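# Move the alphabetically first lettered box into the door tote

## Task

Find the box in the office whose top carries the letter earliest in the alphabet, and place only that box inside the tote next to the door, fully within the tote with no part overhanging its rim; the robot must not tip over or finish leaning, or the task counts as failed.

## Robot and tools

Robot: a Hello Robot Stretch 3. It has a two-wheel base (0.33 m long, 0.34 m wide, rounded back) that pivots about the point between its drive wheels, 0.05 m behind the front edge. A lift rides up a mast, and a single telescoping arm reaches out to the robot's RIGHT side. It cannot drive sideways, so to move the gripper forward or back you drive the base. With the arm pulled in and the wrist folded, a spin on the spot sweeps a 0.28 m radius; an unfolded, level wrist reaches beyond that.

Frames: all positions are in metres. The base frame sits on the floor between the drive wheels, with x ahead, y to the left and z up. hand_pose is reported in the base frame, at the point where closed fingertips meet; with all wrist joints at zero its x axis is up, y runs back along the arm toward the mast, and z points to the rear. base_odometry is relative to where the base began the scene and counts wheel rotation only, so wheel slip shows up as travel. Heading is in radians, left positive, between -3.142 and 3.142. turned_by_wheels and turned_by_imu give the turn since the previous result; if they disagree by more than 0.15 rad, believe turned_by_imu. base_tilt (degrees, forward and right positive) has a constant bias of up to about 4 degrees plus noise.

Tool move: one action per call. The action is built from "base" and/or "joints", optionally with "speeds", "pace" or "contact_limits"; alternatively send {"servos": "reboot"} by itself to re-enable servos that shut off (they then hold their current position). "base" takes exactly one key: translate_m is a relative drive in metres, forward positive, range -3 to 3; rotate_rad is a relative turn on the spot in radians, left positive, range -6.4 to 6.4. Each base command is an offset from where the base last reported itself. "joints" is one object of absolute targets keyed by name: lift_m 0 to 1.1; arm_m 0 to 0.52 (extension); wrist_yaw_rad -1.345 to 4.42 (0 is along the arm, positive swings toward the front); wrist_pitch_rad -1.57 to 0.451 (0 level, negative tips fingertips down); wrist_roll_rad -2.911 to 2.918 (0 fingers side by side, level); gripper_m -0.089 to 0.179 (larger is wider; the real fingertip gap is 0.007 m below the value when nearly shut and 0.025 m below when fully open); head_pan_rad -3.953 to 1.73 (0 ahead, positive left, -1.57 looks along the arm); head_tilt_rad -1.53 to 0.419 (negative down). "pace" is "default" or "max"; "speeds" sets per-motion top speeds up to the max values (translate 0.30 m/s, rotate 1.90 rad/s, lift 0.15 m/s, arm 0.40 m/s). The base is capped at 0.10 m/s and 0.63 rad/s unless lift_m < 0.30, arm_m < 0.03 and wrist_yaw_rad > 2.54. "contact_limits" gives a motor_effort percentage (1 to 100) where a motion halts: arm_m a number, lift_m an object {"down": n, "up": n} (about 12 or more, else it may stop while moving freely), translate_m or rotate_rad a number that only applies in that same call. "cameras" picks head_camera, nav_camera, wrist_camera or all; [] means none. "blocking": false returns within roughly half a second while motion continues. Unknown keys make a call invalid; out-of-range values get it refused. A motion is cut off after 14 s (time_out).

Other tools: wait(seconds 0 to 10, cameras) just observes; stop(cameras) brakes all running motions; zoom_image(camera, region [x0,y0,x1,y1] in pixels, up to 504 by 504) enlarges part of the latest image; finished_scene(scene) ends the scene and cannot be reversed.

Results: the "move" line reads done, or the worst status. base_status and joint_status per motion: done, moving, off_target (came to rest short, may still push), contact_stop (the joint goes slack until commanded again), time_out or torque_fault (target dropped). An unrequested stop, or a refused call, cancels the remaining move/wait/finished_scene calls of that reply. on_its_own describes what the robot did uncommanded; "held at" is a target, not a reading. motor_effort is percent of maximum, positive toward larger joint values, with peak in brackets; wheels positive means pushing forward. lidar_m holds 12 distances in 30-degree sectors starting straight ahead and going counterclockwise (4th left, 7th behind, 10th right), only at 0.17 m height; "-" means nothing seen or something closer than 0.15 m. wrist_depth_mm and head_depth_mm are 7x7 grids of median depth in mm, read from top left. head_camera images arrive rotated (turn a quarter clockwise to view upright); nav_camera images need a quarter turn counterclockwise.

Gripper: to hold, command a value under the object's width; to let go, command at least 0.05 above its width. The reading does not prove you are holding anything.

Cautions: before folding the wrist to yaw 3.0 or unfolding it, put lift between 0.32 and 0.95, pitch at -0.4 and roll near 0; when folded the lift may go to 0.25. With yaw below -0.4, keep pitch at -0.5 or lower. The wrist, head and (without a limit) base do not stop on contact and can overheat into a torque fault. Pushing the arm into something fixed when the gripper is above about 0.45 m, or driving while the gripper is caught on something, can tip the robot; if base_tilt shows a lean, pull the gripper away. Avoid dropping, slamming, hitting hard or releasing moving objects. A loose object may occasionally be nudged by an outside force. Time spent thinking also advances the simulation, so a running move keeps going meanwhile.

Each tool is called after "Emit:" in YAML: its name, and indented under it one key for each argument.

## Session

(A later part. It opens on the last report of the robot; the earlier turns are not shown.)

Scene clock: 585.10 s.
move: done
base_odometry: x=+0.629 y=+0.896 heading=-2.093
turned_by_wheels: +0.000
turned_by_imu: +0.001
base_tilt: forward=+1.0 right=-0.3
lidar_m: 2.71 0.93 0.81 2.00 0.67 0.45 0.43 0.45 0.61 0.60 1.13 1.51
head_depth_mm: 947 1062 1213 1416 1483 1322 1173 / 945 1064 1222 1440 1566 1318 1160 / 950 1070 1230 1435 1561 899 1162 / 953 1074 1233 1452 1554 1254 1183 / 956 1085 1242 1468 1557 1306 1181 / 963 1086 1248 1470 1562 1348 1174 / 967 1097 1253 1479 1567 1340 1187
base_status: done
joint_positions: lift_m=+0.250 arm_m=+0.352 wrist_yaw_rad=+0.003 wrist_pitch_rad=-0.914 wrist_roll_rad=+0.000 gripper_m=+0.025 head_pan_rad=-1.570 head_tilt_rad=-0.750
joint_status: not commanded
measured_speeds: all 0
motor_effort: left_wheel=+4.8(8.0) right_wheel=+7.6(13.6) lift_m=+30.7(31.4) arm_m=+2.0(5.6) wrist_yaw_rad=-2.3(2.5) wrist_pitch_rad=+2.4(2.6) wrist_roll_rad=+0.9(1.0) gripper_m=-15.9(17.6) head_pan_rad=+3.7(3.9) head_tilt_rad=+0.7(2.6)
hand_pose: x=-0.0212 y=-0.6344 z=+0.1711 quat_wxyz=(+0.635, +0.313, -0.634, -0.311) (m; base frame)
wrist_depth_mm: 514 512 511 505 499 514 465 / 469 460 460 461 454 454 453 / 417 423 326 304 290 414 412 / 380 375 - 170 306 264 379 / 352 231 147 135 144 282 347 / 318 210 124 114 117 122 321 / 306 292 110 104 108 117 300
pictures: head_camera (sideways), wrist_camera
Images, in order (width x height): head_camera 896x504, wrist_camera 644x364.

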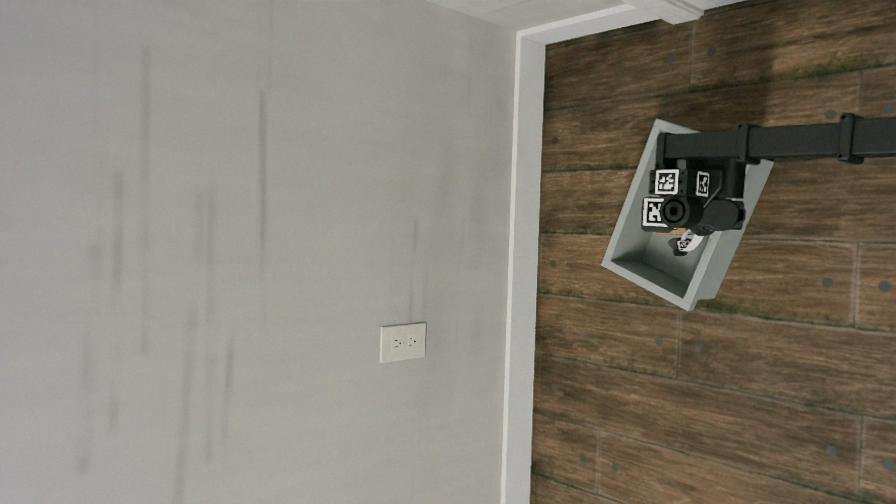

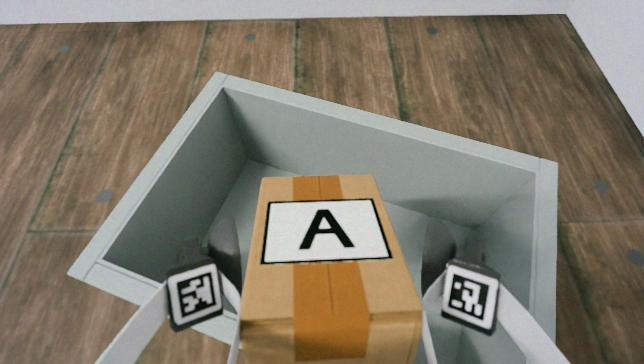

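Emit:
move:
  joints: {"wrist_pitch_rad": -1.05, "arm_m": 0.4}
  cameras: []

Emit:
move:
  joints: {"lift_m": 0.145}
  speeds: {"lift_m": 0.05}
  contact_limits: {"lift_m": {"down": 12}}
  cameras: ["wrist_camera", "head_camera"]

Scene clock: 603.17 s.
move: done
base_odometry: x=+0.629 y=+0.896 heading=-2.093
turned_by_wheels: +0.000
turned_by_imu: +0.001
base_tilt: forward=+0.9 right=-0.2
lidar_m: 2.70 0.93 0.81 2.00 0.67 0.45 0.44 0.45 0.61 0.60 1.13 1.51
head_depth_mm: 946 1066 1218 1427 1488 1325 1182 / 950 1063 1221 1425 1555 1318 1165 / 948 1068 1229 1452 1563 935 1158 / 950 1082 1234 1455 1562 1288 1192 / 961 1084 1240 1468 1563 1326 1182 / 962 1087 1244 1470 1572 1339 1184 / 967 1083 1263 1484 1572 1338 1178
base_status: not commanded
joint_positions: lift_m=+0.250 arm_m=+0.400 wrist_yaw_rad=+0.003 wrist_pitch_rad=-1.058 wrist_roll_rad=+0.000 gripper_m=+0.025 head_pan_rad=-1.570 head_tilt_rad=-0.750
joint_status: all done
measured_speeds: all 0
motor_effort: left_wheel=+4.8(4.9) right_wheel=+8.0(8.1) lift_m=+29.5(30.0) arm_m=+20.9(23.4) wrist_yaw_rad=-1.9(2.7) wrist_pitch_rad=+1.4(3.6) wrist_roll_rad=+1.0(1.1) gripper_m=-16.0(16.8) head_pan_rad=+1.9(3.3) head_tilt_rad=+0.6(2.3)
hand_pose: x=-0.0213 y=-0.6496 z=+0.1536 quat_wxyz=(+0.611, +0.358, -0.609, -0.356) (m; base frame)
wrist_depth_mm: 422 426 423 420 422 419 417 / 395 388 258 387 388 386 385 / 370 358 327 292 252 364 360 / 342 220 - 169 301 263 332 / 324 - 146 135 141 - 316 / 202 191 124 113 118 120 304 / 294 120 123 105 108 113 284
pictures: none
No camera images: "cameras" was empty.

Scene clock: 605.80 s.
move: done
base_odometry: x=+0.629 y=+0.896 heading=-2.093
turned_by_wheels: +0.000
turned_by_imu: +0.000
base_tilt: forward=+0.9 right=-0.4
lidar_m: 2.70 0.93 0.81 2.00 0.67 0.45 0.44 0.45 0.61 1.09 1.13 1.52
head_depth_mm: 947 1058 1223 1418 1505 1314 1183 / 947 1067 1221 1435 1575 1327 1182 / 951 1072 1232 1432 1567 996 1144 / 951 1072 1233 1458 1565 1287 1184 / 952 1082 1232 1467 1557 1314 1172 / 965 1089 1252 1470 1553 1342 1182 / 963 1095 1260 1472 1559 1336 1175
base_status: not commanded
joint_positions: lift_m=+0.145 arm_m=+0.400 wrist_yaw_rad=-0.001 wrist_pitch_rad=-1.047 wrist_roll_rad=+0.004 gripper_m=+0.025 head_pan_rad=-1.570 head_tilt_rad=-0.750
joint_status: all done
measured_speeds: all 0
motor_effort: left_wheel=+4.1(4.8) right_wheel=+7.8(8.1) lift_m=+21.2(26.6) arm_m=+14.4(21.5) wrist_yaw_rad=+1.9(2.5) wrist_pitch_rad=-0.7(6.9) wrist_roll_rad=-0.4(1.0) gripper_m=-15.6(17.2) head_pan_rad=+3.6(3.6) head_tilt_rad=+1.6(2.1)
contact_limits: lift_m down 12 (down: maximum 72; up: maximum 65)
hand_pose: x=-0.0217 y=-0.6522 z=+0.0497 quat_wxyz=(+0.611, +0.353, -0.613, -0.355) (m; base frame)
wrist_depth_mm: - - 190 166 146 134 131 / - - 231 203 176 154 140 / - - - 240 217 192 168 / - - - 174 - 220 197 / - - 146 142 143 - - / - - 124 115 120 120 - / 139 120 123 105 110 120 -
pictures: head_camera (sideways), wrist_camera
Images, in order (width x height): head_camera 896x504, wrist_camera 644x364.

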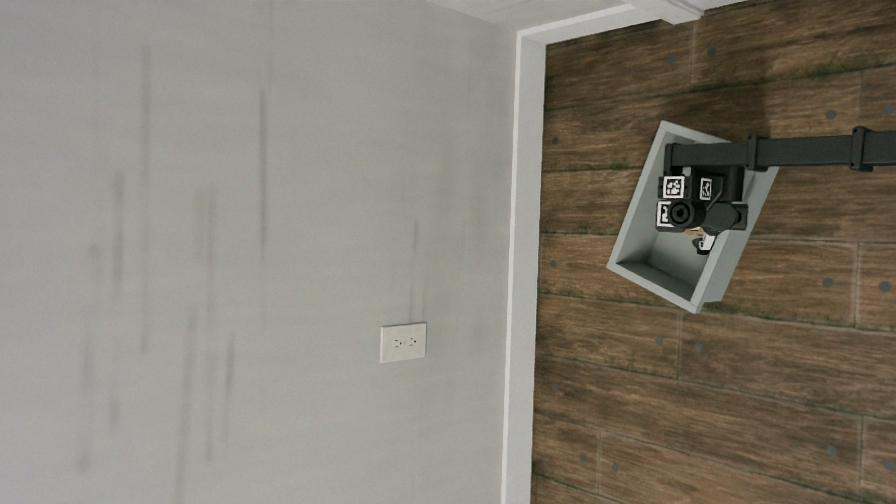

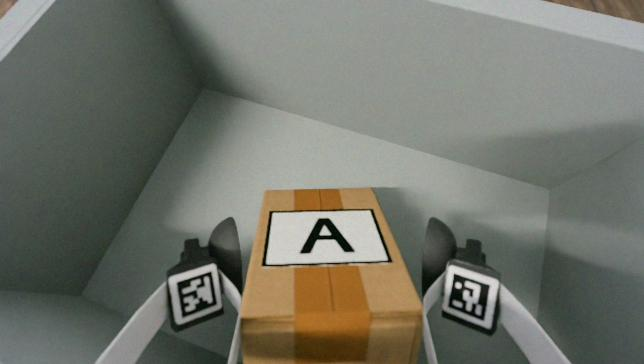

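Emit:
move:
  joints: {"lift_m": 0.128}
  speeds: {"lift_m": 0.03}
  contact_limits: {"lift_m": {"down": 12}}
  cameras: ["wrist_camera"]

Scene clock: 608.97 s.
move: done
base_odometry: x=+0.629 y=+0.896 heading=-2.093
turned_by_wheels: +0.000
turned_by_imu: +0.000
base_tilt: forward=+0.8 right=-0.1
lidar_m: 2.70 0.93 0.81 2.00 0.67 0.45 0.44 0.45 0.61 1.10 1.13 1.51
head_depth_mm: 948 1059 1223 1412 1492 1320 1187 / 943 1067 1222 1450 1568 1323 1185 / 949 1071 1228 1444 1566 1010 1138 / 959 1074 1233 1448 1565 1283 1183 / 952 1086 1243 1459 1568 1311 1179 / 961 1087 1250 1464 1570 1346 1169 / 965 1091 1260 1480 1559 1344 1181
base_status: not commanded
joint_positions: lift_m=+0.128 arm_m=+0.400 wrist_yaw_rad=-0.003 wrist_pitch_rad=-1.032 wrist_roll_rad=+0.006 gripper_m=+0.025 head_pan_rad=-1.570 head_tilt_rad=-0.750
joint_status: all done
measured_speeds: all 0
motor_effort: left_wheel=+4.0(4.3) right_wheel=+7.4(7.9) lift_m=+17.9(22.9) arm_m=+5.8(8.2) wrist_yaw_rad=+2.8(3.3) wrist_pitch_rad=-3.3(3.8) wrist_roll_rad=-1.3(1.3) gripper_m=-16.2(17.3) head_pan_rad=+2.9(3.7) head_tilt_rad=+0.7(1.7)
contact_limits: lift_m down 12 (down: maximum 72; up: maximum 65)
hand_pose: x=-0.0219 y=-0.6557 z=+0.0344 quat_wxyz=(+0.613, +0.347, -0.617, -0.351) (m; base frame)
wrist_depth_mm: - 194 183 162 145 131 118 / - - 228 197 173 152 137 / - - - 226 211 188 162 / - - - 163 - 213 192 / - - 143 133 138 196 - / 190 193 125 113 116 125 - / 146 120 127 105 113 175 -
pictures: wrist_camera
Images, in order (width x height): wrist_camera 644x364.

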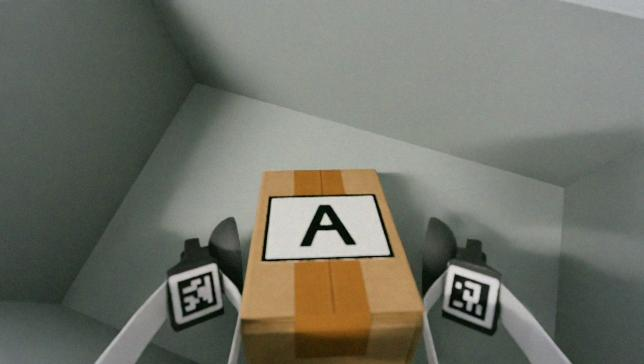

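Emit:
move:
  joints: {"gripper_m": 0.12}
  cameras: ["wrist_camera"]

Scene clock: 612.57 s.
move: done
base_odometry: x=+0.629 y=+0.896 heading=-2.093
turned_by_wheels: +0.000
turned_by_imu: +0.001
base_tilt: forward=+1.0 right=-0.1
lidar_m: 2.70 0.93 0.81 1.99 0.67 0.45 0.43 0.45 0.61 1.10 1.13 1.51
head_depth_mm: 945 1065 1220 1420 1494 1323 1185 / 948 1075 1229 1433 1569 1320 1180 / 949 1068 1239 1430 1562 1005 1146 / 952 1079 1234 1446 1562 1276 1180 / 956 1088 1239 1461 1560 1312 1174 / 957 1081 1256 1472 1569 1345 1178 / 966 1090 1259 1471 1561 1337 1188
base_status: not commanded
joint_positions: lift_m=+0.128 arm_m=+0.400 wrist_yaw_rad=-0.003 wrist_pitch_rad=-1.046 wrist_roll_rad=+0.006 gripper_m=+0.120 head_pan_rad=-1.570 head_tilt_rad=-0.750
joint_status: all done
measured_speeds: all 0
motor_effort: left_wheel=+3.9(4.3) right_wheel=+7.5(8.0) lift_m=+30.3(30.4) arm_m=-4.3(4.3) wrist_yaw_rad=+3.1(3.6) wrist_pitch_rad=-1.3(3.8) wrist_roll_rad=-1.2(1.4) gripper_m=+0.8(86.0) head_pan_rad=+2.5(3.7) head_tilt_rad=+0.7(1.5)
contact_limits: lift_m down 12 (down: maximum 72; up: maximum 65)
hand_pose: x=-0.0219 y=-0.6526 z=+0.0329 quat_wxyz=(+0.610, +0.351, -0.615, -0.355) (m; base frame)
wrist_depth_mm: - 192 181 158 141 129 117 / - - 220 194 172 150 136 / - - - 226 205 182 160 / - - - 158 - 208 190 / - - 196 150 151 193 - / 188 125 184 141 141 125 - / 147 126 179 134 136 174 -
pictures: wrist_camera
Images, in order (width x height): wrist_camera 644x364.

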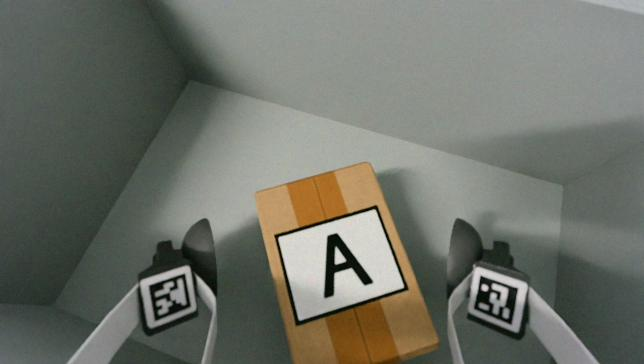

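Emit:
move:
  joints: {"lift_m": 0.4}
  cameras: ["wrist_camera"]

Scene clock: 617.67 s.
move: done
base_odometry: x=+0.629 y=+0.896 heading=-2.093
turned_by_wheels: +0.000
turned_by_imu: +0.001
base_tilt: forward=+0.9 right=-0.1
lidar_m: 2.70 0.93 0.81 2.00 0.67 0.45 0.43 0.45 0.61 1.10 1.13 1.51
head_depth_mm: 942 1065 1212 1413 1495 1314 1185 / 951 1068 1228 1440 1531 735 624 / 952 1065 1239 1455 840 1292 1181 / 951 1077 1226 1451 1563 1299 1188 / 956 1078 1242 1453 1558 1308 1187 / 963 1085 1250 1469 1563 1346 1184 / 962 1093 1253 1476 1557 1352 1186
base_status: not commanded
joint_positions: lift_m=+0.400 arm_m=+0.400 wrist_yaw_rad=-0.003 wrist_pitch_rad=-1.055 wrist_roll_rad=+0.005 gripper_m=+0.120 head_pan_rad=-1.570 head_tilt_rad=-0.750
joint_status: all done
measured_speeds: all 0
motor_effort: left_wheel=+3.9(4.3) right_wheel=+7.4(8.1) lift_m=+30.1(32.8) arm_m=-18.2(18.2) wrist_yaw_rad=+3.1(3.5) wrist_pitch_rad=+0.6(1.0) wrist_roll_rad=-0.8(1.3) gripper_m=-0.1(1.1) head_pan_rad=+2.9(3.6) head_tilt_rad=+0.0(1.4)
hand_pose: x=-0.0219 y=-0.6504 z=+0.3039 quat_wxyz=(+0.609, +0.354, -0.613, -0.358) (m; base frame)
wrist_depth_mm: - - - - - 584 516 / 583 571 568 581 570 558 497 / 535 538 537 534 528 531 468 / 505 498 486 506 504 494 490 / 481 472 - - 389 470 457 / 451 123 - 395 - 125 430 / 424 126 409 376 - 128 413
pictures: wrist_camera
Images, in order (width x height): wrist_camera 644x364.

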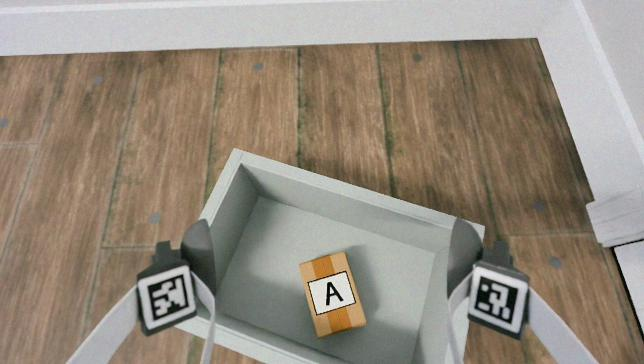

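Emit:
finished_scene:
  scene: 1
  done: true

The scene is finished: the task was done.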